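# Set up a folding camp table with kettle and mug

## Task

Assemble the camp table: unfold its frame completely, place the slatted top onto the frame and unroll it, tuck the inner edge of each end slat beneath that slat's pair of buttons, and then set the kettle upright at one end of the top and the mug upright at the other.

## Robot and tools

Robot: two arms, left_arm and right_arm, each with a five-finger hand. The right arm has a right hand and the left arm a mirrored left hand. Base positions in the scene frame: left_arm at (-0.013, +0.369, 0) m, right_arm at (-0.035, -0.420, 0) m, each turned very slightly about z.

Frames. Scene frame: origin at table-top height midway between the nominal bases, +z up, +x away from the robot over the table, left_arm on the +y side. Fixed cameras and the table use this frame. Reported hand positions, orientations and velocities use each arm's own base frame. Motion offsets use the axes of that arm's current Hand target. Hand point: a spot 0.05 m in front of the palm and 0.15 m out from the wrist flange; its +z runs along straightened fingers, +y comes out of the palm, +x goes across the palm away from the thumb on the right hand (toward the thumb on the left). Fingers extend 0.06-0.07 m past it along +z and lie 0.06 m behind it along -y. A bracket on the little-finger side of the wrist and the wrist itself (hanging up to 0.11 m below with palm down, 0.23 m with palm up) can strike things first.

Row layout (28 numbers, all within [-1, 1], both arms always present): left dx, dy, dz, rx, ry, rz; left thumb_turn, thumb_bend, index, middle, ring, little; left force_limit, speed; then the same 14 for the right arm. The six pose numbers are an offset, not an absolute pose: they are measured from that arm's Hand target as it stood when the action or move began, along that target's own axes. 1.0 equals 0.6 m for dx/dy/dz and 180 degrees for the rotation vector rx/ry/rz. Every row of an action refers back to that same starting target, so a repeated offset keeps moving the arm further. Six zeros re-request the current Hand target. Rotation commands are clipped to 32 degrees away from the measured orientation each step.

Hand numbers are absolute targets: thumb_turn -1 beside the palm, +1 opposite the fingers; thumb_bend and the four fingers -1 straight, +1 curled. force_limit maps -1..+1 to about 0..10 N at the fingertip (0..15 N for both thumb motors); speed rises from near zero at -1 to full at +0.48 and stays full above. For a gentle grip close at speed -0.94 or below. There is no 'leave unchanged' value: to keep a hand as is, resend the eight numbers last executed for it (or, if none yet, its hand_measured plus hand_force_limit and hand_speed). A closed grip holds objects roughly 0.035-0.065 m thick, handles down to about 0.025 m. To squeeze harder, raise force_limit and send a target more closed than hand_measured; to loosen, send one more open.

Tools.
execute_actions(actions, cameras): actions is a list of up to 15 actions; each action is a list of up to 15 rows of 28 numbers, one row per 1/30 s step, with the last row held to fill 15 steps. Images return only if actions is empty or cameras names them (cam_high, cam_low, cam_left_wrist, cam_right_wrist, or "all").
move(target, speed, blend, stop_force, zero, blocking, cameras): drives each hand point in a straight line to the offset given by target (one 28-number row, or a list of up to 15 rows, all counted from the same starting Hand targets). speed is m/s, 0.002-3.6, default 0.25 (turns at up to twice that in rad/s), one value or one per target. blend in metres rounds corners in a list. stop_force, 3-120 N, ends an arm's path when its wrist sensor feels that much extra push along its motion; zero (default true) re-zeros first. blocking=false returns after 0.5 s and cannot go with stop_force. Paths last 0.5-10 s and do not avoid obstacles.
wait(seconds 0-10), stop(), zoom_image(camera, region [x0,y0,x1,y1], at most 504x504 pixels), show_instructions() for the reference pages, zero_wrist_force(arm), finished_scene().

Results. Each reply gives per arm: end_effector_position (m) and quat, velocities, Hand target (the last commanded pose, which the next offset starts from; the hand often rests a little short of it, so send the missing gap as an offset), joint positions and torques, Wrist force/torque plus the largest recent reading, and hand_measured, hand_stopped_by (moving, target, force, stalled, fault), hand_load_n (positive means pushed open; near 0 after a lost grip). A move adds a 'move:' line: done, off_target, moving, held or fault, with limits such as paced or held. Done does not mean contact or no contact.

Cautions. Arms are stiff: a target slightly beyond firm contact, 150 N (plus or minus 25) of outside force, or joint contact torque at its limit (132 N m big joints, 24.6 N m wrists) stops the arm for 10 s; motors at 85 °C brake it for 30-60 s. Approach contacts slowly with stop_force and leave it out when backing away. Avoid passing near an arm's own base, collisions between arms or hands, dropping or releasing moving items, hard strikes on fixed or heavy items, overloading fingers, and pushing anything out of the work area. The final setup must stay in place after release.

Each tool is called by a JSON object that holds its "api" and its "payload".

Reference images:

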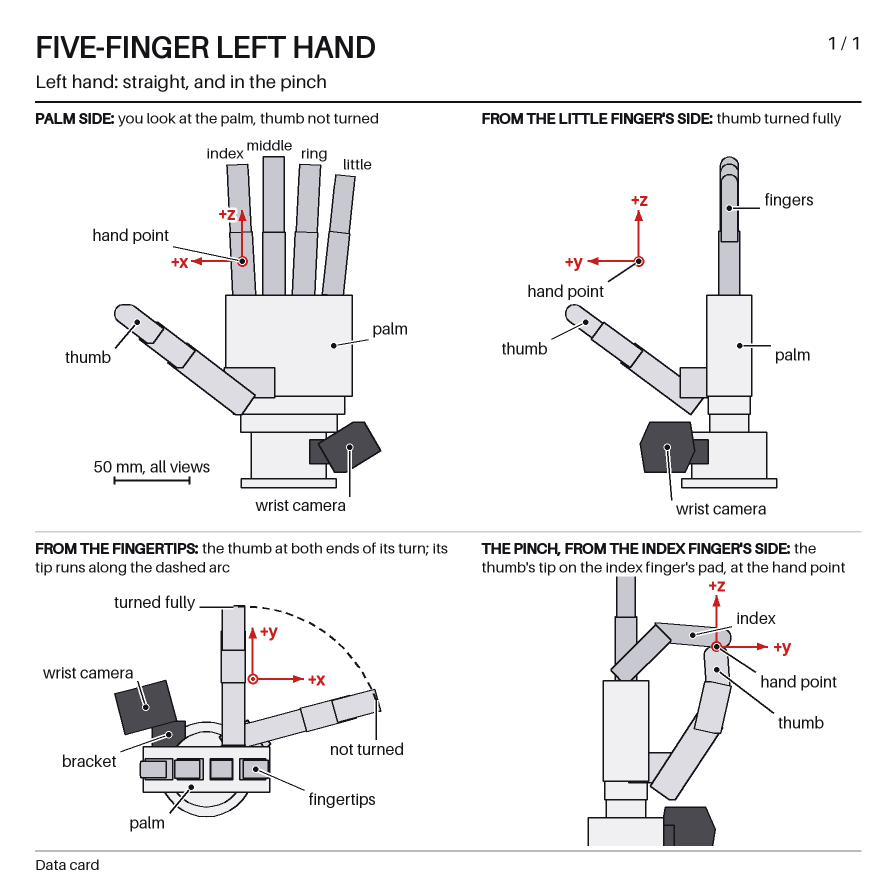

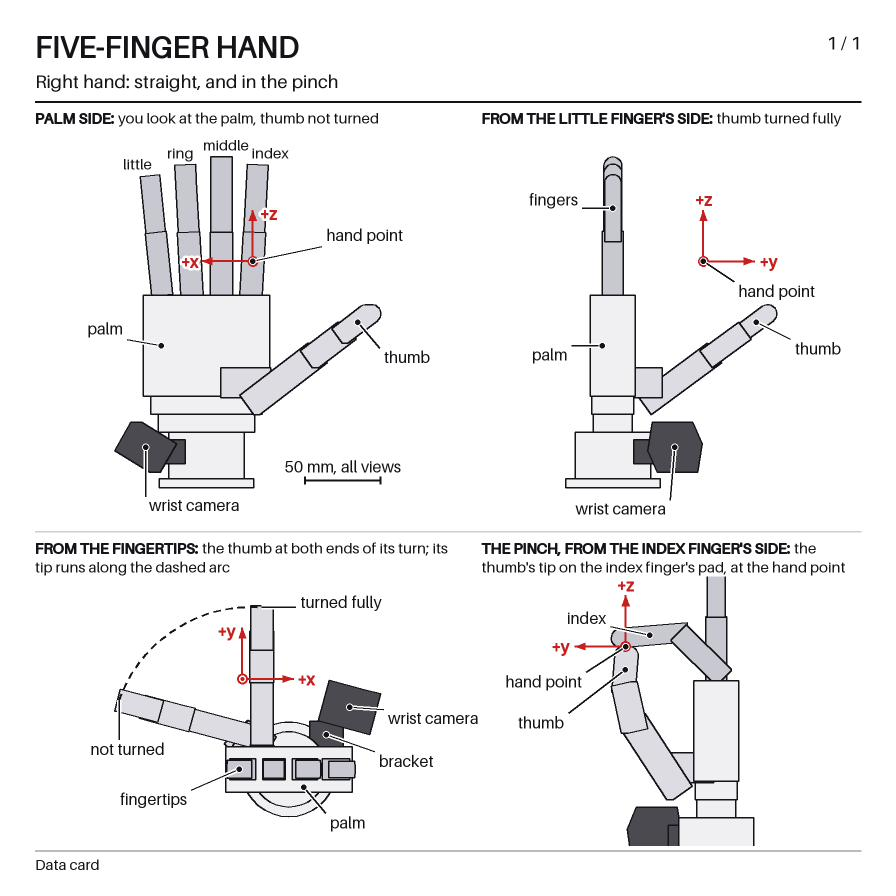

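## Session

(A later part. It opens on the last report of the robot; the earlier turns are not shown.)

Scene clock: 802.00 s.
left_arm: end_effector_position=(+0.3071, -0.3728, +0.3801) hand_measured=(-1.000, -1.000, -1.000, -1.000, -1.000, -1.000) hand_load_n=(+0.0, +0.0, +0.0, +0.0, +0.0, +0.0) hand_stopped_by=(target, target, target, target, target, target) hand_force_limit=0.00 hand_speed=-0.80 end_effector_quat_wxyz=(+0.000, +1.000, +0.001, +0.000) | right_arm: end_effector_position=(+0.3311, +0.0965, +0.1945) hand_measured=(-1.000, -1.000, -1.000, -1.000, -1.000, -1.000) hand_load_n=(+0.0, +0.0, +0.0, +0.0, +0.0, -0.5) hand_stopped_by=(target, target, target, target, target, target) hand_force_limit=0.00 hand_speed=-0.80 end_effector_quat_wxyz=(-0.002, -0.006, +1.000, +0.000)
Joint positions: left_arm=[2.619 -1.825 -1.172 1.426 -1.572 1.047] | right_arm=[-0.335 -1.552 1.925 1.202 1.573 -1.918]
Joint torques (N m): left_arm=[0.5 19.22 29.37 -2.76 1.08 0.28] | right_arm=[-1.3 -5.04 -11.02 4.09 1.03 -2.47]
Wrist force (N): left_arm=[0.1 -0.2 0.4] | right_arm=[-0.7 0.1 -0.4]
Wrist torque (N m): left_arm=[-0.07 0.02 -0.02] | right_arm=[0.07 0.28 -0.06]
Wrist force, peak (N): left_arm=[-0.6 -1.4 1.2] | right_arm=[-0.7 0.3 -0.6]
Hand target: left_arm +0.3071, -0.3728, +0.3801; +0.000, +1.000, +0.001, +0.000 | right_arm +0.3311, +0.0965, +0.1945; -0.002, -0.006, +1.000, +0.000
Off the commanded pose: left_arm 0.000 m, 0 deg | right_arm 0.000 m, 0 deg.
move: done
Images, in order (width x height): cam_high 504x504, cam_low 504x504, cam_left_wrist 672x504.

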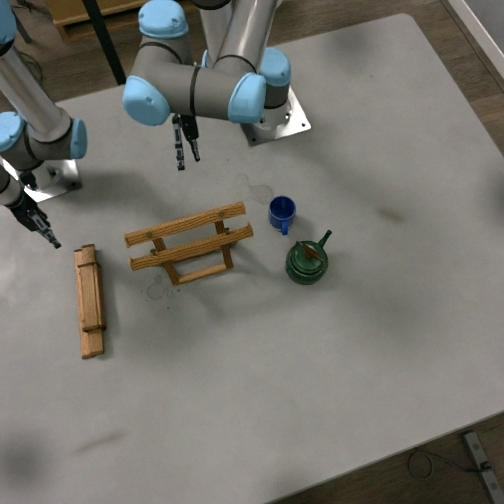

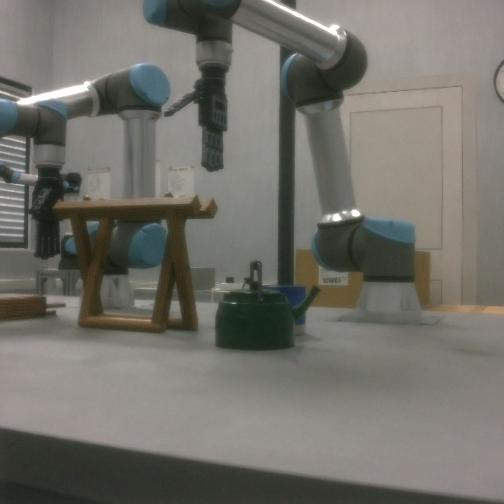

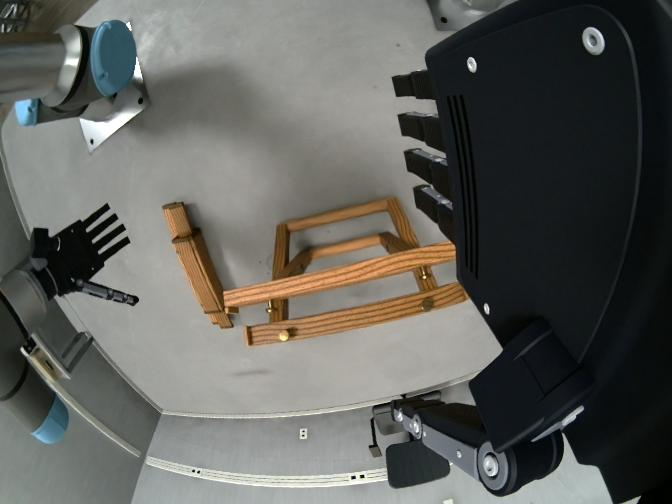

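{"api": "move", "payload": {"target": [-0.037,0.037,-0.033,0.1954,0.1954,0.4719,-1,-1,-1,-1,-1,-1,0,-0.8,0,0,0,0,0,0,-1,-1,-1,-1,-1,-1,0,-0.8], "cameras": ["cam_left_wrist","cam_high","cam_low"]}}

Scene clock: 1170.00 s.
left_arm: end_effector_position=(+0.2849, -0.3950, +0.3999) hand_measured=(-1.000, -1.000, -1.000, -1.000, -1.000, -1.000) hand_load_n=(+0.0, +0.0, +0.0, +0.0, +0.0, +0.0) hand_stopped_by=(target, target, target, target, target, target) hand_force_limit=0.00 hand_speed=-0.80 end_effector_quat_wxyz=(-0.271, +0.654, -0.653, +0.270) | right_arm: end_effector_position=(+0.3311, +0.0965, +0.1945) hand_measured=(-1.000, -1.000, -1.000, -1.000, -1.000, -1.000) hand_load_n=(+0.0, +0.0, +0.0, +0.0, +0.0, +0.0) hand_stopped_by=(target, target, target, target, target, target) hand_force_limit=0.00 hand_speed=-0.80 end_effector_quat_wxyz=(-0.002, -0.006, +1.000, +0.000)
Joint positions: left_arm=[2.307 -1.744 -1.157 1.92 -2.123 2.478] | right_arm=[-0.335 -1.552 1.925 1.202 1.573 -1.918]
Joint torques (N m): left_arm=[6.97 12.31 30.07 -1.85 0.13 1.11] | right_arm=[-1.91 -5.54 -11.33 3.9 1.15 -2.26]
Motor temperatures (°C): left_arm=[24 22 30 39 35 28] | right_arm=[30 23 23 32 37 33]
Wrist force (N): left_arm=[-0.2 -0.2 1.1] | right_arm=[-0.1 0.3 -0.4]
Wrist torque (N m): left_arm=[-0.16 0.12 0.25] | right_arm=[0.11 0.20 -0.02]
Wrist force, peak (N): left_arm=[-0.3 0.0 1.3] | right_arm=[-0.7 0.2 -0.5]
Hand target: left_arm +0.2849, -0.3951, +0.3999; -0.271, +0.654, -0.653, +0.270 | right_arm +0.3311, +0.0965, +0.1945; -0.002, -0.006, +1.000, +0.000
Off the commanded pose: left_arm 0.000 m, 0 deg | right_arm 0.000 m, 0 deg.
move: done
Images, in order (width x height): cam_high 504x504, cam_low 504x504, cam_left_wrist 672x504.

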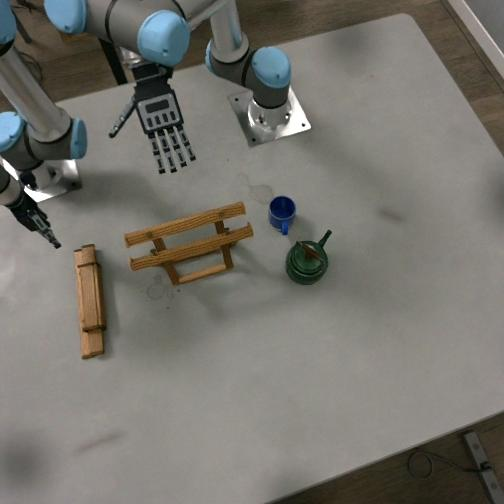

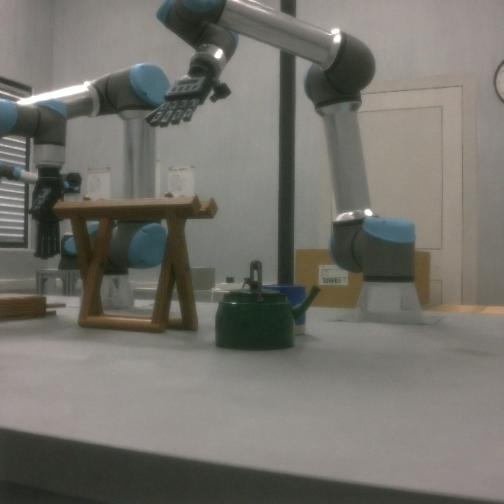

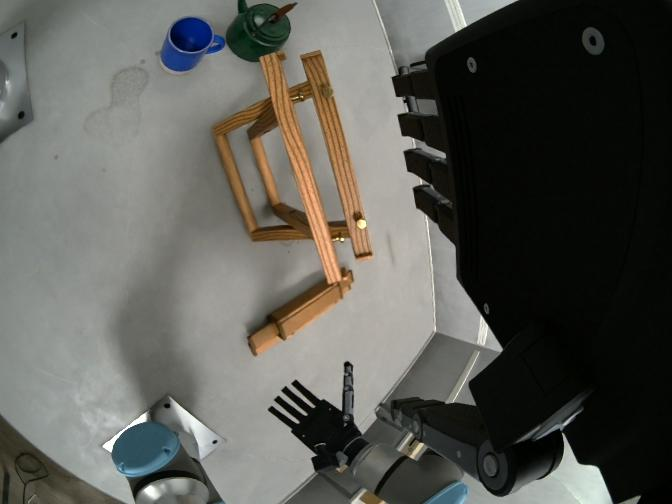

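{"api": "move", "payload": {"target": [[0,0,0,0,0,0,-1,-1,-1,-1,-1,-1,0,-0.8,-0.358,0.006,-0.309,0,0,0.514,-1,-1,-1,-1,-1,-1,0,-0.8],[0,0,0,0,0,0,-1,-1,-1,-1,-1,-1,0,-0.8,-0.375,0.3955,-0.309,0,0,0.514,-1,-1,-1,-1,-1,-1,0,-0.8]], "blend": 0.05, "cameras": ["all"]}}

Scene clock: 1203.57 s.
left_arm: end_effector_position=(+0.2849, -0.3951, +0.3999) hand_measured=(-1.000, -1.000, -1.000, -1.000, -1.000, -1.000) hand_load_n=(+0.0, +0.0, +0.0, +0.0, +0.0, +0.0) hand_stopped_by=(target, target, target, target, target, target) hand_force_limit=0.00 hand_speed=-0.80 end_effector_quat_wxyz=(-0.271, +0.654, -0.653, +0.270) | right_arm: end_effector_position=(+0.5493, +0.2760, +0.3776) hand_measured=(-1.000, -1.000, -1.000, -1.000, -1.000, -1.000) hand_load_n=(+0.0, +0.0, +0.0, +0.0, +0.0, -0.5) hand_stopped_by=(target, target, target, target, target, target) hand_force_limit=0.00 hand_speed=-0.80 end_effector_quat_wxyz=(+0.001, +0.717, +0.697, +0.004)
Joint positions: left_arm=[2.307 -1.744 -1.157 1.92 -2.123 2.478] | right_arm=[0.328 -0.754 0.291 2.025 1.568 0.355]
Joint torques (N m): left_arm=[4.46 13.98 29.23 -2.23 -1.66 -0.43] | right_arm=[-0.6 -50.39 -20.09 3.01 0.92 -2.64]
Wrist force (N): left_arm=[-0.1 0.0 1.3] | right_arm=[-0.8 0.2 0.1]
Wrist torque (N m): left_arm=[-0.15 0.11 0.24] | right_arm=[0.06 0.26 0.13]
Wrist force, peak (N): left_arm=[-0.3 0.1 1.4] | right_arm=[9.9 -1.4 2.1]
Hand target: left_arm +0.2849, -0.3951, +0.3999; -0.271, +0.654, -0.653, +0.270 | right_arm +0.5493, +0.2761, +0.3775; +0.001, +0.717, +0.698, +0.004 (not the last commanded pose)
Off the commanded pose: left_arm 0.000 m, 0 deg | right_arm 0.061 m, 1 deg.
move: held (right_arm; a check stopped the path); path passed 1 of 2 targets; limits=held
pose unreachable (right arm): on one or more control steps of this call, first in action 0 (counted from 0), this arm could not follow its commanded pose, so it was not sent that pose on those steps. It may still have moved: this result reports where it is.
cause: moving toward the commanded pose would bring a part of the arm too close to another arm (a part of this arm just beyond joint 2 (shoulder lift) and a part of the left arm just beyond its joint 6 (wrist 3), at the place that arm is still heading or pushing toward).

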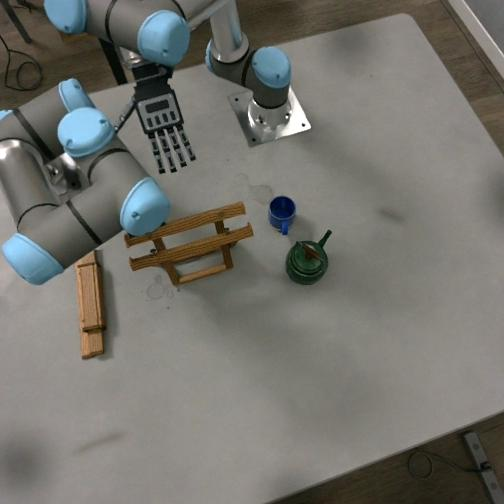

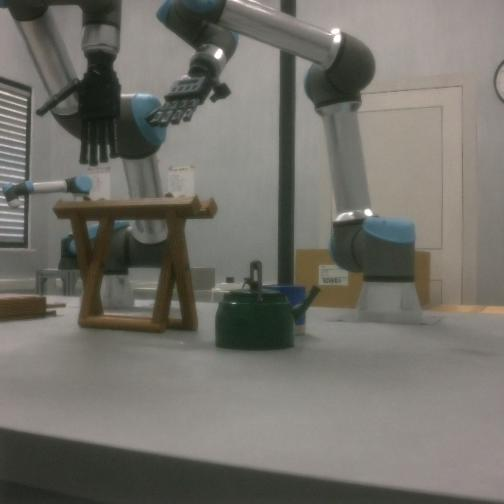

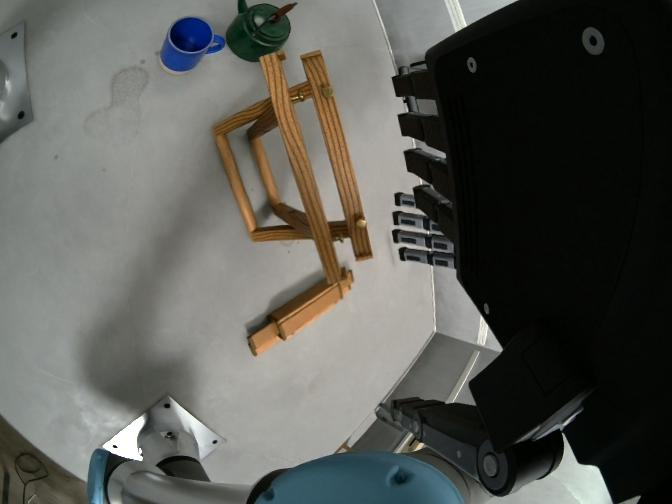

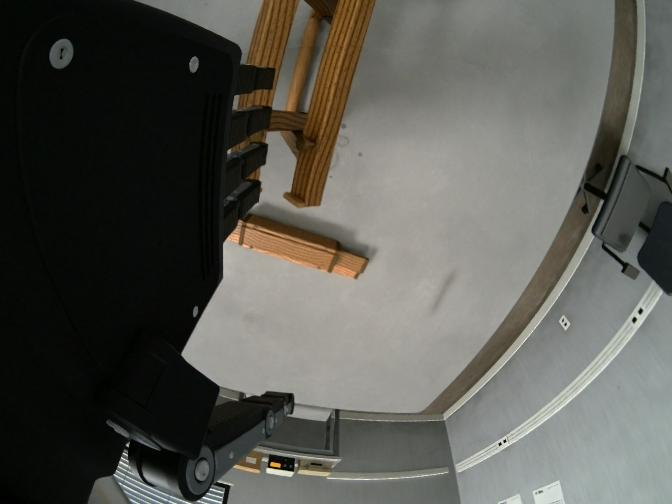

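{"api": "move", "payload": {"target": [-0.060,0.1037,0.153,0,0.1667,0,-1,-1,-1,-1,-1,-1,0,-0.8,0,0,0,0,0,0,-1,-1,-1,-1,-1,-1,0,-0.8], "cameras": []}}

{"api": "move", "payload": {"target": [0,0,0,0,0,0,-1,-1,-1,-1,-1,-1,0,-0.8,0.086,0.004,0.029,0,0.1667,0,-1,-1,-1,-1,-1,-1,0,-0.8], "cameras": ["all"]}}

Scene clock: 1350.00 s.
left_arm: end_effector_position=(+0.3059, -0.3589, +0.2911) hand_measured=(-1.000, -1.000, -1.000, -1.000, -1.000, -1.000) hand_load_n=(-0.5, +0.0, +0.0, +0.0, +0.0, +0.0) hand_stopped_by=(target, target, target, target, target, target) hand_force_limit=0.00 hand_speed=-0.80 end_effector_quat_wxyz=(+0.093, -0.561, +0.701, -0.430) | right_arm: end_effector_position=(+0.5493, +0.2761, +0.3775) hand_measured=(-1.000, -1.000, -1.000, -1.000, -1.000, -1.000) hand_load_n=(+0.0, +0.0, +0.0, +0.0, +0.0, +0.5) hand_stopped_by=(target, target, target, target, target, target) hand_force_limit=0.00 hand_speed=-0.80 end_effector_quat_wxyz=(+0.001, +0.717, +0.698, +0.004)
Joint positions: left_arm=[2.826 -1.412 -1.805 2.524 -1.283 2.91] | right_arm=[0.328 -0.753 0.291 2.025 1.568 0.355]
Joint torques (N m): left_arm=[4.85 0.08 16.42 0.55 1.25 0.28] | right_arm=[2.64 -38.19 -27.19 3.97 0.76 -1.94]
Wrist force (N): left_arm=[-0.7 0.1 1.0] | right_arm=[-0.6 0.3 -0.1]
Wrist torque (N m): left_arm=[-0.12 0.15 0.14] | right_arm=[0.08 0.24 0.14]
Wrist force, peak (N): left_arm=[-1.3 0.4 1.6] | right_arm=[-1.2 0.4 0.1]
Hand target: left_arm +0.3059, -0.3590, +0.2910; +0.093, -0.561, +0.701, -0.430 | right_arm +0.5493, +0.2761, +0.3775; +0.001, +0.717, +0.698, +0.004
Off the commanded pose: left_arm 0.000 m, 0 deg | right_arm 0.000 m, 0 deg.
move: done
No camera images: "cameras" was empty.

Scene clock: 1351.53 s.
left_arm: end_effector_position=(+0.3059, -0.3590, +0.2910) hand_measured=(-1.000, -1.000, -1.000, -1.000, -1.000, -1.000) hand_load_n=(-0.5, +0.0, +0.0, +0.0, +0.0, +0.0) hand_stopped_by=(target, target, target, target, target, target) hand_force_limit=0.00 hand_speed=-0.80 end_effector_quat_wxyz=(+0.093, -0.561, +0.701, -0.430) | right_arm: end_effector_position=(+0.5532, +0.3276, +0.3605) hand_measured=(-1.000, -1.000, -1.000, -1.000, -1.000, -1.000) hand_load_n=(+0.0, +0.0, +0.0, +0.0, +0.0, +0.0) hand_stopped_by=(target, target, target, target, target, target) hand_force_limit=0.00 hand_speed=-0.80 end_effector_quat_wxyz=(-0.180, +0.691, +0.674, +0.190)
Joint positions: left_arm=[2.826 -1.412 -1.805 2.524 -1.283 2.911] | right_arm=[0.19 -0.968 0.731 1.676 1.057 0.25]
Joint torques (N m): left_arm=[7.29 0.4 12.66 1.29 2.24 1.07] | right_arm=[6.04 -32.21 -22.17 2.35 -1.88 2.09]
Wrist force (N): left_arm=[-0.5 -0.3 0.9] | right_arm=[-1.5 0.8 0.3]
Wrist torque (N m): left_arm=[-0.18 0.12 0.17] | right_arm=[0.14 0.38 0.12]
Wrist force, peak (N): left_arm=[-0.8 -0.2 1.0] | right_arm=[-1.7 1.0 -0.1]
Hand target: left_arm +0.3059, -0.3590, +0.2910; +0.093, -0.561, +0.701, -0.430 | right_arm +0.5532, +0.3277, +0.3604; -0.180, +0.691, +0.674, +0.190
Off the commanded pose: left_arm 0.000 m, 0 deg | right_arm 0.000 m, 0 deg.
move: done

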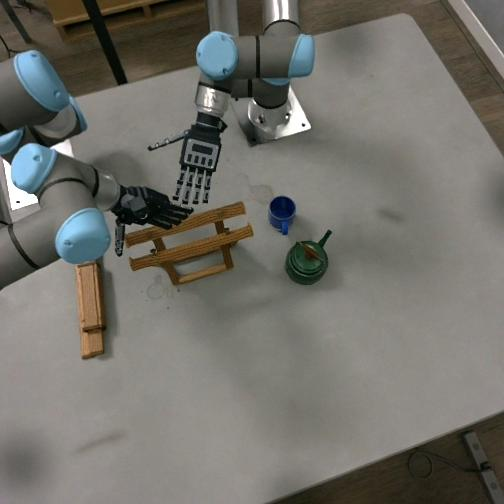

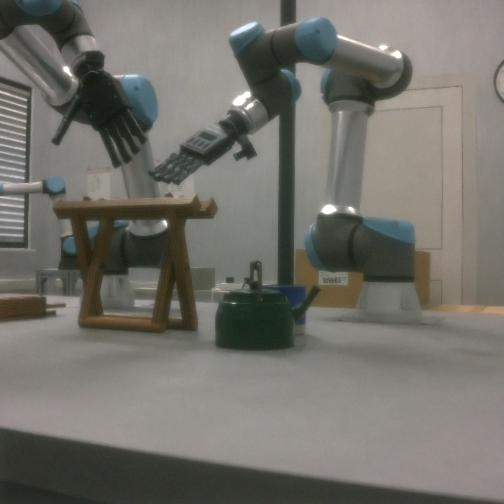

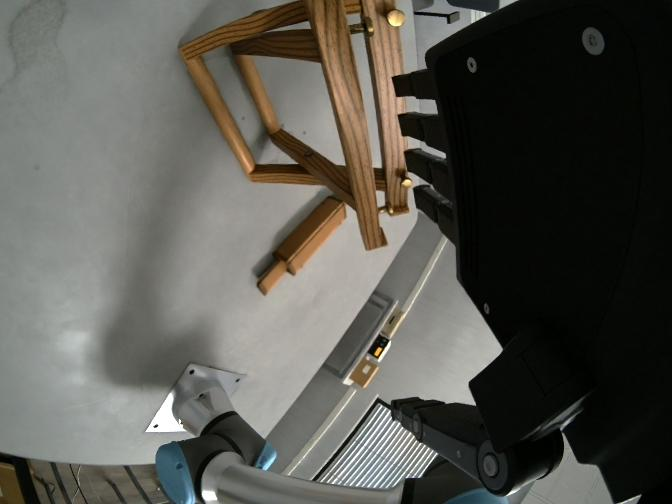

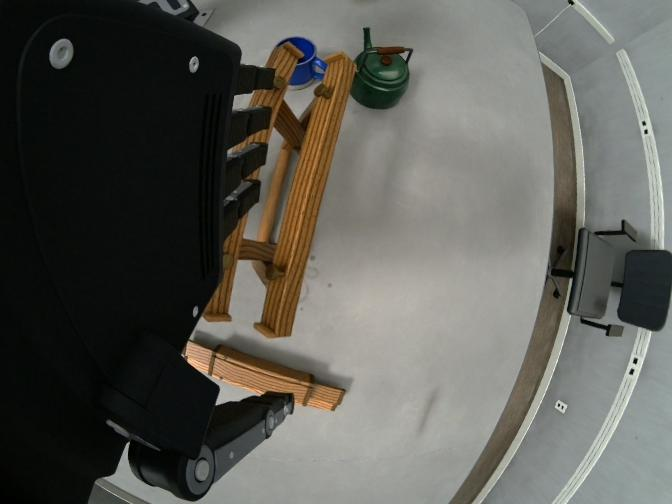

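{"api": "zoom_image", "payload": {"camera": "cam_right_wrist", "region": [180, 20, 380, 350]}}

{"api": "zoom_image", "payload": {"camera": "cam_left_wrist", "region": [290, 0, 470, 260]}}

Scaled by 1.527 from the camera's 672x504 image, which has a finer 960x720 frame.

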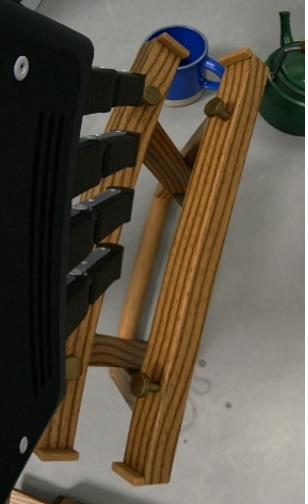

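Scaled by 1.938 from the camera's 672x504 image, which has a finer 960x720 frame.

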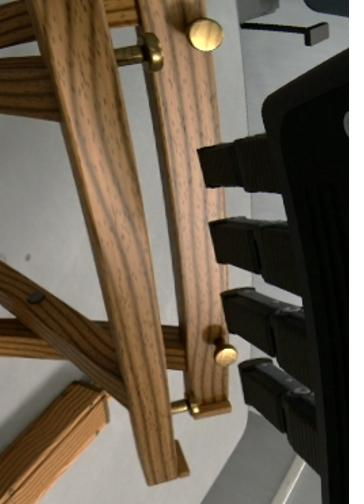

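{"api": "move", "payload": {"target": [0,0,0,0,0,0,-1,-1,-1,-1,-1,-1,0,-0.8,0,0,0,0,0,0,-1,-1,-1,-1,1,1,0,-0.3], "cameras": []}}

{"api": "move", "payload": {"target": [0,0,0,0,0,0,-1,-1,-1,-1,-1,-1,0,-0.8,-0.045,0.008,0.078,0,0,0,-1,-1,-1,-1,1,1,0,-0.3], "speed": 0.1, "cameras": ["all"]}}

{"api": "zoom_image", "payload": {"camera": "cam_right_wrist", "region": [180, 20, 380, 350]}}

Scene clock: 1426.27 s.
left_arm: end_effector_position=(+0.3059, -0.3590, +0.2910) hand_measured=(-1.000, -1.000, -1.000, -1.000, -1.000, -1.000) hand_load_n=(+0.0, +0.0, +0.0, +0.0, -0.5, +0.0) hand_stopped_by=(target, target, target, target, target, target) hand_force_limit=0.00 hand_speed=-0.80 end_effector_quat_wxyz=(+0.093, -0.561, +0.701, -0.430) | right_arm: end_effector_position=(+0.5532, +0.3277, +0.3604) hand_measured=(-1.000, -1.000, -1.000, -1.000, +1.000, +1.000) hand_load_n=(+0.0, +0.0, +0.0, +0.0, +0.0, +0.0) hand_stopped_by=(target, target, target, target, target, target) hand_force_limit=0.00 hand_speed=-0.30 end_effector_quat_wxyz=(-0.180, +0.691, +0.674, +0.190)
Joint positions: left_arm=[2.826 -1.412 -1.805 2.524 -1.283 2.911] | right_arm=[0.19 -0.968 0.731 1.676 1.057 0.25]
Joint torques (N m): left_arm=[6.96 0.53 11.87 1.38 2.26 1.08] | right_arm=[6.86 -32.77 -23.87 3.41 -0.14 1.83]
Wrist force (N): left_arm=[-0.3 -0.2 0.9] | right_arm=[-1.5 0.7 0.4]
Wrist torque (N m): left_arm=[-0.16 0.10 0.17] | right_arm=[0.13 0.38 0.12]
Wrist force, peak (N): left_arm=[-0.7 -0.1 1.3] | right_arm=[-1.6 1.0 0.3]
Hand target: left_arm +0.3059, -0.3590, +0.2910; +0.093, -0.561, +0.701, -0.430 | right_arm +0.5532, +0.3277, +0.3604; -0.180, +0.691, +0.674, +0.190
Off the commanded pose: left_arm 0.000 m, 0 deg | right_arm 0.000 m, 0 deg.
move: done
No camera images: "cameras" was empty.

Scene clock: 1427.23 s.
left_arm: end_effector_position=(+0.3059, -0.3590, +0.2910) hand_measured=(-1.000, -1.000, -1.000, -1.000, -1.000, -1.000) hand_load_n=(-0.5, +0.0, +0.0, +0.0, +0.0, +0.0) hand_stopped_by=(target, target, target, target, target, target) hand_force_limit=0.00 hand_speed=-0.80 end_effector_quat_wxyz=(+0.093, -0.561, +0.701, -0.430) | right_arm: end_effector_position=(+0.5584, +0.3279, +0.3064) hand_measured=(-1.000, -1.000, -1.000, -1.000, +1.000, +1.000) hand_load_n=(+0.0, -0.5, +0.0, +0.0, +0.0, +0.0) hand_stopped_by=(target, target, target, target, target, target) hand_force_limit=0.00 hand_speed=-0.30 end_effector_quat_wxyz=(-0.180, +0.691, +0.674, +0.190)
Joint positions: left_arm=[2.826 -1.412 -1.805 2.524 -1.283 2.911] | right_arm=[0.188 -0.981 0.891 1.529 1.057 0.248]
Joint torques (N m): left_arm=[6.3 0.55 12.49 1.39 2.32 1.09] | right_arm=[-6.14 -56.36 -23.87 2.5 -1.81 -0.12]
Wrist force (N): left_arm=[-0.5 0.0 0.7] | right_arm=[-1.5 0.9 0.5]
Wrist torque (N m): left_arm=[-0.12 0.12 0.16] | right_arm=[0.17 0.35 0.19]
Wrist force, peak (N): left_arm=[-0.7 -0.1 1.0] | right_arm=[-2.2 1.0 1.1]
Hand target: left_arm +0.3059, -0.3590, +0.2910; +0.093, -0.561, +0.701, -0.430 | right_arm +0.5584, +0.3279, +0.3064; -0.180, +0.691, +0.674, +0.190
Off the commanded pose: left_arm 0.000 m, 0 deg | right_arm 0.000 m, 0 deg.
move: done

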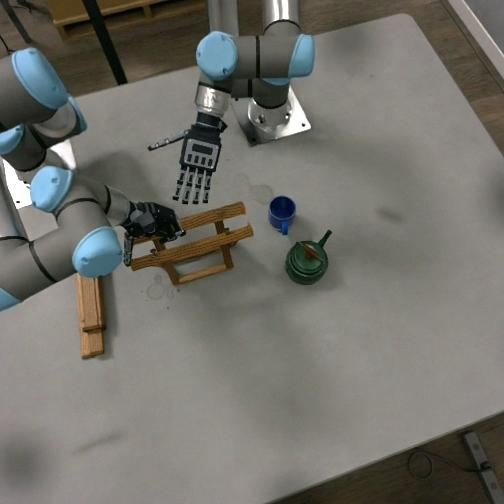

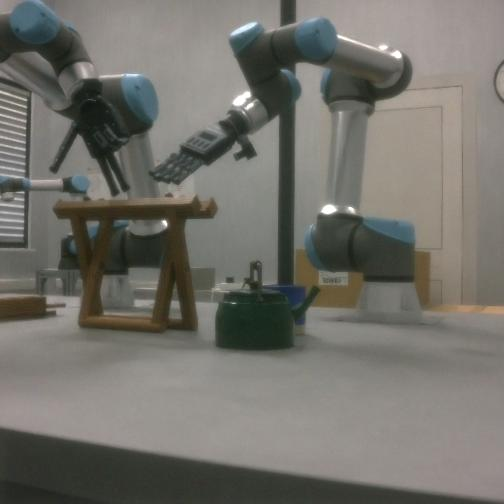

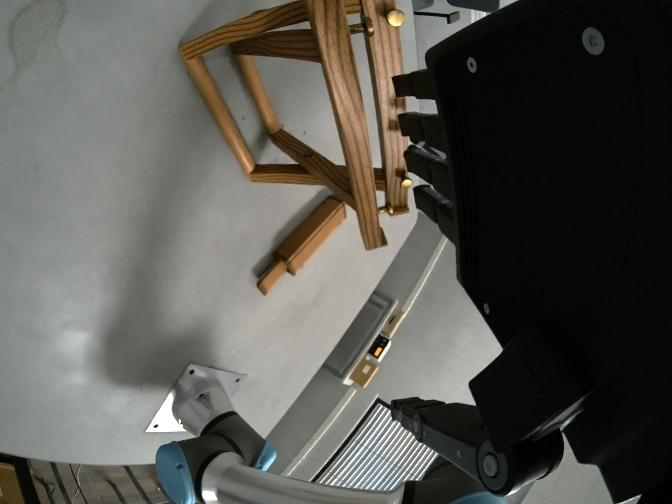

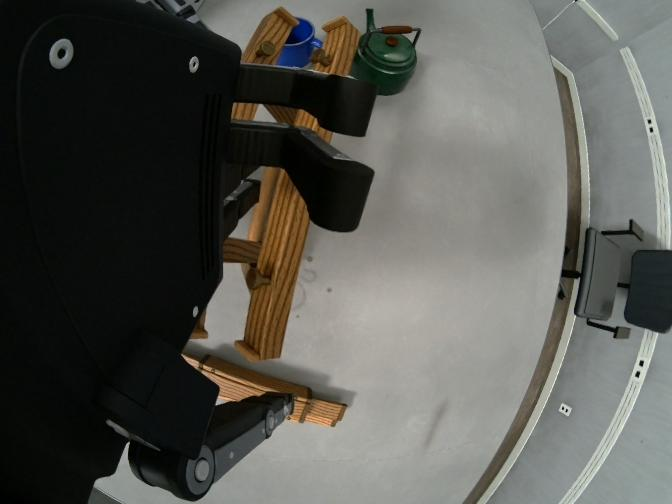

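Scaled by 1.527 from the camera's 672x504 image, which has a finer 960x720 frame.

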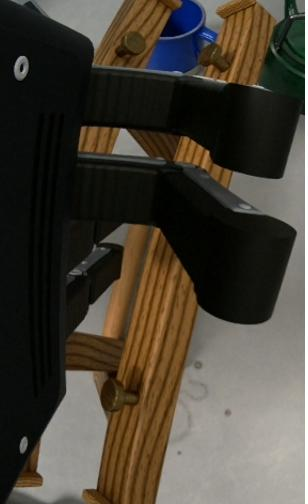

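{"api": "move", "payload": {"target": [0,0,0,0,0,0,-1,-1,-1,-1,-1,-1,0,-0.8,-0.041,0,0.0707,0,0,0,-1,-1,-1,-1,1,1,0,-0.3], "speed": 0.05, "stop_force": 6, "cameras": ["cam_right_wrist","cam_low","cam_high"]}}

{"api": "zoom_image", "payload": {"camera": "cam_high", "region": [110, 180, 270, 300]}}

{"api": "zoom_image", "payload": {"camera": "cam_low", "region": [20, 100, 260, 360]}}

Scene clock: 1445.10 s.
left_arm: end_effector_position=(+0.3059, -0.3590, +0.2910) hand_measured=(-1.000, -1.000, -1.000, -1.000, -1.000, -1.000) hand_load_n=(-0.5, +0.0, +0.0, +0.5, +0.0, +0.0) hand_stopped_by=(target, target, target, target, target, target) hand_force_limit=0.00 hand_speed=-0.80 end_effector_quat_wxyz=(+0.093, -0.561, +0.701, -0.430) | right_arm: end_effector_position=(+0.5588, +0.3280, +0.2573) hand_measured=(-1.000, -1.000, -1.000, -1.000, +1.000, +1.000) hand_load_n=(+0.0, +0.0, +0.0, +0.0, +0.0, +0.0) hand_stopped_by=(target, target, target, target, target, target) hand_force_limit=0.00 hand_speed=-0.30 end_effector_quat_wxyz=(-0.180, +0.691, +0.674, +0.190)
Joint positions: left_arm=[2.826 -1.412 -1.805 2.524 -1.283 2.911] | right_arm=[0.189 -0.983 1.021 1.402 1.057 0.248]
Joint torques (N m): left_arm=[6.34 0.57 11.82 1.38 2.08 1.1] | right_arm=[5.05 -32.79 -28.84 2.49 -1.53 1.65]
Wrist force (N): left_arm=[-0.3 -0.2 0.8] | right_arm=[-1.4 0.9 0.5]
Wrist torque (N m): left_arm=[-0.16 0.09 0.17] | right_arm=[0.15 0.37 0.14]
Wrist force, peak (N): left_arm=[-0.6 -0.3 1.3] | right_arm=[-1.7 1.0 0.3]
Hand target: left_arm +0.3059, -0.3590, +0.2910; +0.093, -0.561, +0.701, -0.430 | right_arm +0.5588, +0.3280, +0.2573; -0.180, +0.691, +0.674, +0.190
Off the commanded pose: left_arm 0.000 m, 0 deg | right_arm 0.000 m, 0 deg.
move: done
Images, in order (width x height): cam_high 504x504, cam_low 504x504, cam_right_wrist 672x504.

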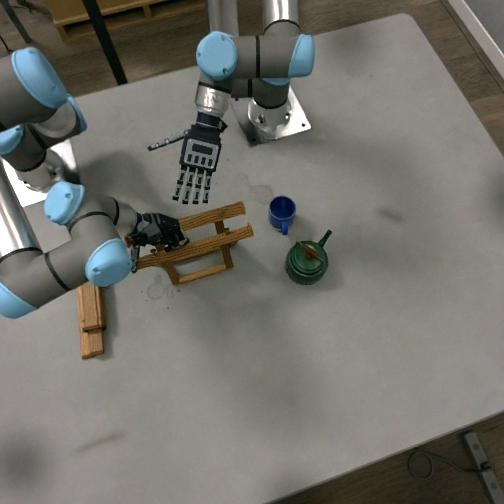

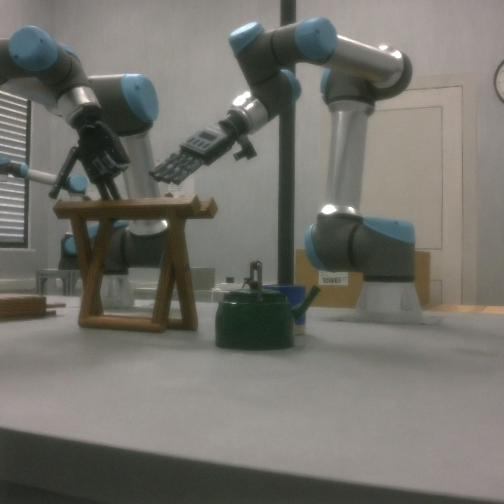

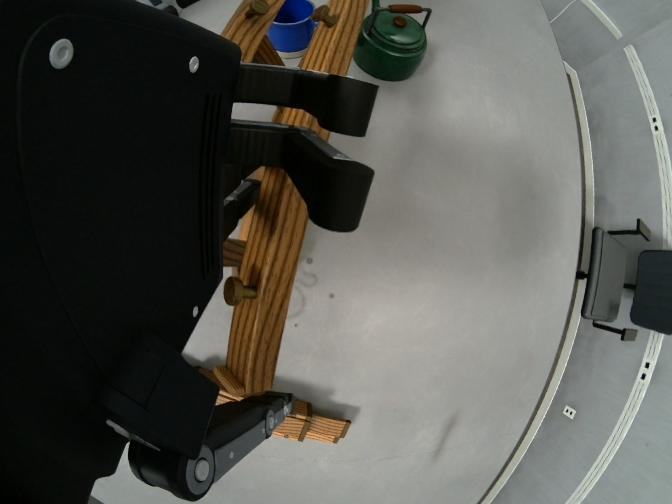

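Scaled by 3.150 from the camera's 504x504 image, which has a finer 720x720 frame.

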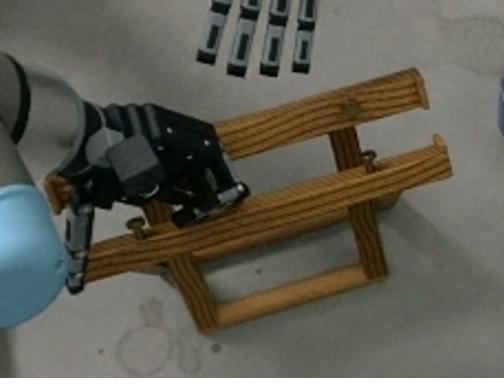

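Scaled by 1.938 from the camera's 504x504 image, which has a finer 720x720 frame.

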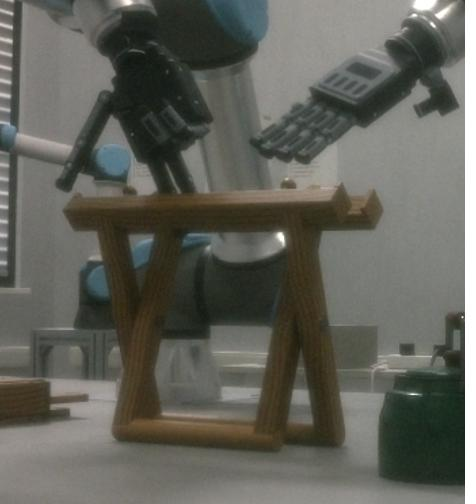

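{"api": "move", "payload": {"target": [-0.0388,-0.0043,0.0696,0,0,0,-1,-1,-1,-1,-1,-1,0,-0.8,0,0,0,0,0,0,-1,-1,-1,-1,1,1,0,-0.3], "speed": 0.05, "stop_force": 5, "cameras": ["cam_left_wrist","cam_low","cam_high"]}}

{"api": "zoom_image", "payload": {"camera": "cam_high", "region": [110, 180, 270, 300]}}

{"api": "zoom_image", "payload": {"camera": "cam_left_wrist", "region": [290, 0, 510, 260]}}

Scene clock: 1459.63 s.
left_arm: end_effector_position=(+0.3415, -0.3596, +0.2590) hand_measured=(-1.000, -1.000, -1.000, -1.000, -1.000, -1.000) hand_load_n=(+0.0, +0.0, +0.0, +0.0, +0.0, +0.0) hand_stopped_by=(target, target, target, target, target, target) hand_force_limit=0.00 hand_speed=-0.80 end_effector_quat_wxyz=(+0.093, -0.561, +0.701, -0.430) | right_arm: end_effector_position=(+0.5588, +0.3280, +0.2573) hand_measured=(-1.000, -1.000, -1.000, -1.000, +1.000, +1.000) hand_load_n=(+0.0, -0.5, +0.0, +0.0, +0.0, +0.0) hand_stopped_by=(target, target, target, target, target, target) hand_force_limit=0.00 hand_speed=-0.30 end_effector_quat_wxyz=(-0.180, +0.691, +0.674, +0.190)
Joint positions: left_arm=[2.862 -1.493 -1.817 2.611 -1.255 2.935] | right_arm=[0.189 -0.983 1.021 1.402 1.057 0.248]
Joint torques (N m): left_arm=[-6.48 25.76 31.43 -2.27 -1.77 -1.57] | right_arm=[6.6 -32.79 -29.63 1.13 -2.06 -0.47]
Wrist force (N): left_arm=[-0.5 0.1 1.0] | right_arm=[-1.3 0.8 0.1]
Wrist torque (N m): left_arm=[-0.11 0.13 0.00] | right_arm=[0.16 0.36 0.15]
Wrist force, peak (N): left_arm=[-0.8 -0.1 1.6] | right_arm=[-1.6 1.0 0.3]
Hand target: left_arm +0.3415, -0.3596, +0.2590; +0.093, -0.561, +0.701, -0.430 | right_arm +0.5588, +0.3280, +0.2573; -0.180, +0.691, +0.674, +0.190
Off the commanded pose: left_arm 0.000 m, 0 deg | right_arm 0.000 m, 0 deg.
move: done
Images, in order (width x height): cam_high 504x504, cam_low 504x504, cam_left_wrist 672x504.

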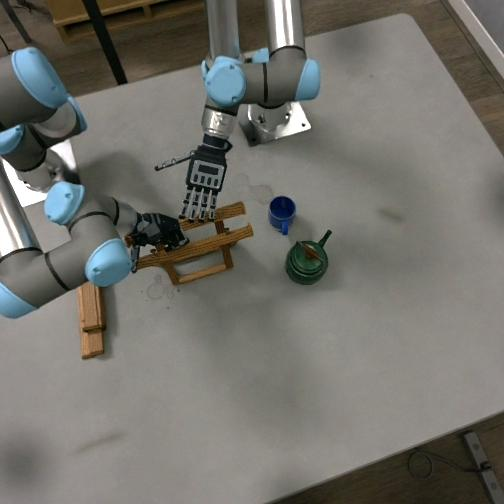

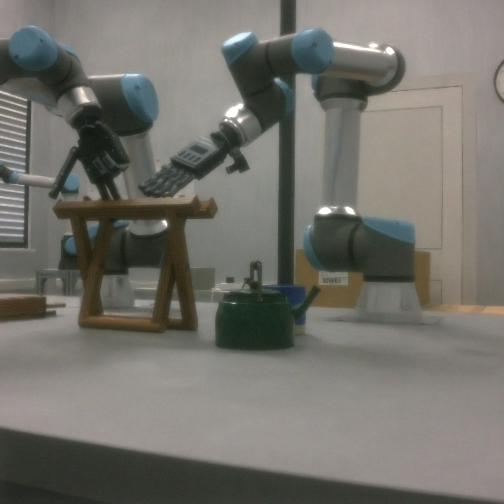

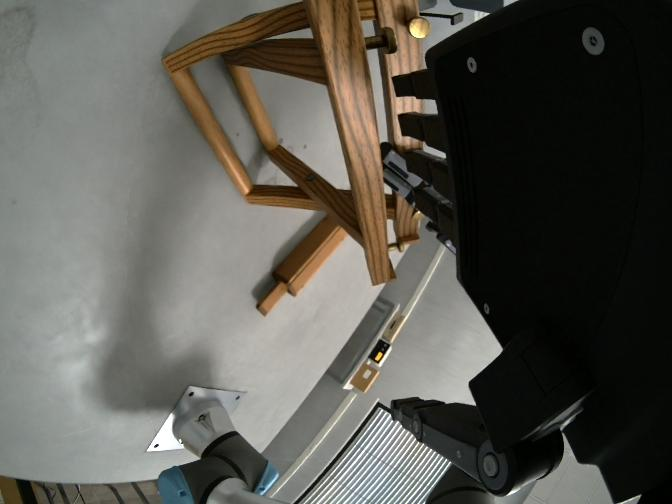

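Scaled by 3.150 from the camera's 504x504 image, which has a finer 720x720 frame.

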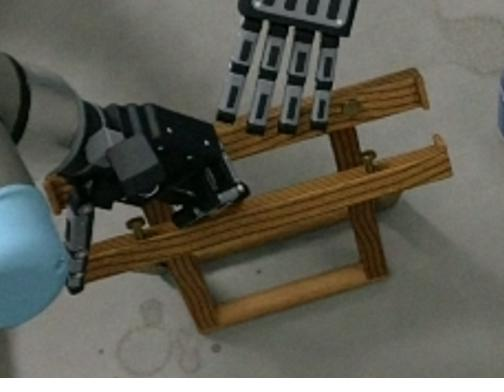

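Scaled by 1.938 from the camera's 672x504 image, which has a finer 960x720 frame.

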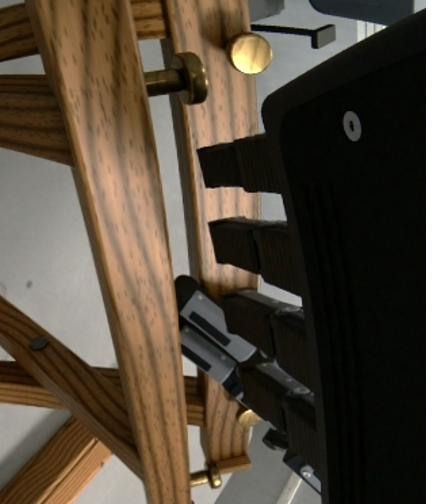

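{"api": "move", "payload": {"target": [-0.0259,-0.0029,0.0464,0,0,0,-1,-1,-1,-1,-1,-1,0,-0.8,0,0,0,0,0,0,-1,-1,-1,-1,1,1,0,-0.3], "speed": 0.03, "stop_force": 4, "cameras": ["cam_left_wrist","cam_low","cam_high"]}}

{"api": "zoom_image", "payload": {"camera": "cam_high", "region": [110, 180, 270, 300]}}

{"api": "zoom_image", "payload": {"camera": "cam_left_wrist", "region": [290, 0, 510, 260]}}

Scene clock: 1488.57 s.
left_arm: end_effector_position=(+0.3653, -0.3601, +0.2377) hand_measured=(-1.000, -1.000, -1.000, -1.000, -1.000, -1.000) hand_load_n=(+0.0, +0.0, +0.0, +0.0, +0.0, +0.0) hand_stopped_by=(target, target, target, target, target, target) hand_force_limit=0.00 hand_speed=-0.80 end_effector_quat_wxyz=(+0.093, -0.561, +0.701, -0.430) | right_arm: end_effector_position=(+0.5588, +0.3280, +0.2573) hand_measured=(-1.000, -1.000, -1.000, -1.000, +1.000, +1.000) hand_load_n=(+0.0, +0.0, +0.0, +0.0, +0.5, +0.0) hand_stopped_by=(target, target, target, target, target, target) hand_force_limit=0.00 hand_speed=-0.30 end_effector_quat_wxyz=(-0.180, +0.691, +0.674, +0.190)
Joint positions: left_arm=[2.882 -1.553 -1.817 2.666 -1.24 2.948] | right_arm=[0.189 -0.983 1.021 1.402 1.057 0.248]
Joint torques (N m): left_arm=[-4.33 27.54 26.8 -2.21 -1.38 -1.25] | right_arm=[5.91 -32.75 -29.55 1.08 -1.93 -2.01]
Wrist force (N): left_arm=[-0.5 0.2 1.2] | right_arm=[-1.5 0.9 0.3]
Wrist torque (N m): left_arm=[-0.13 0.16 0.01] | right_arm=[0.18 0.39 0.14]
Wrist force, peak (N): left_arm=[-0.4 0.2 1.8] | right_arm=[-1.5 1.0 0.2]
Hand target: left_arm +0.3653, -0.3601, +0.2377; +0.093, -0.561, +0.701, -0.430 | right_arm +0.5588, +0.3280, +0.2573; -0.180, +0.691, +0.674, +0.190
Off the commanded pose: left_arm 0.000 m, 0 deg | right_arm 0.000 m, 0 deg.
move: done
Images, in order (width x height): cam_high 504x504, cam_low 504x504, cam_left_wrist 672x504.

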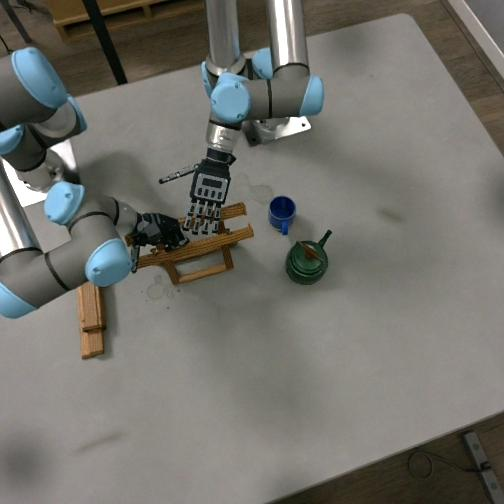

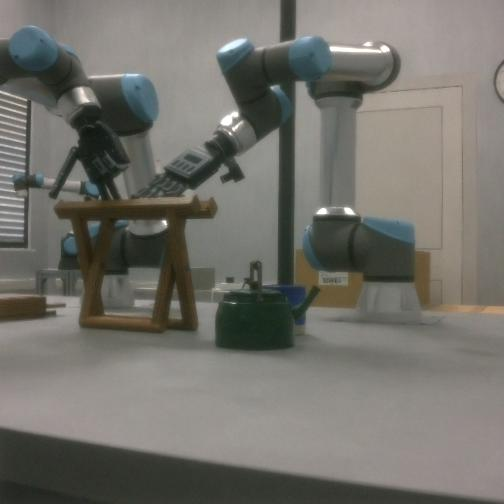

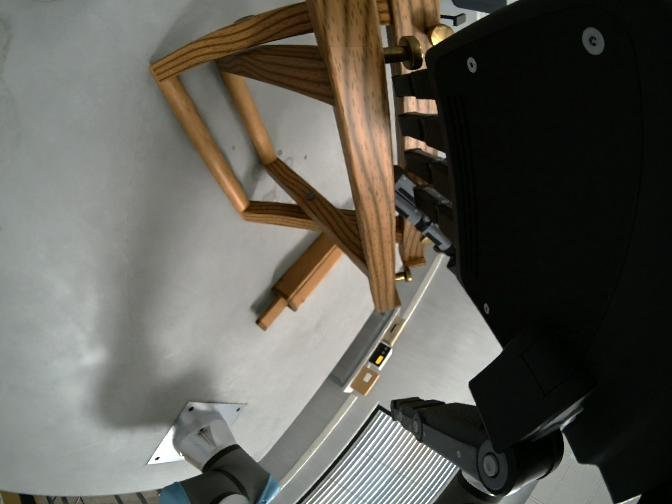

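Scaled by 3.150 from the camera's 504x504 image, which has a finer 720x720 frame.

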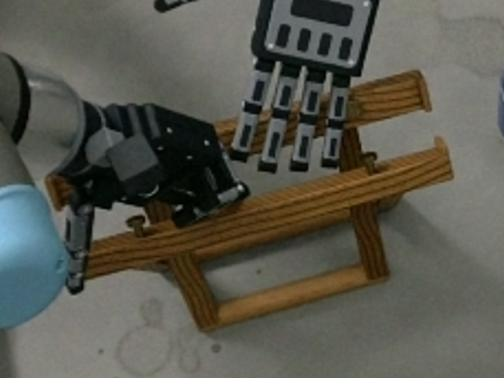

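Scaled by 1.938 from the camera's 672x504 image, which has a finer 960x720 frame.

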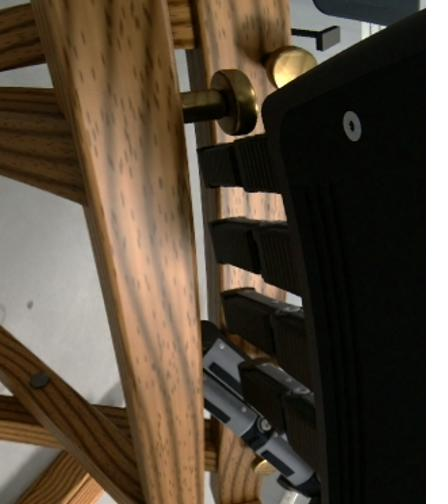

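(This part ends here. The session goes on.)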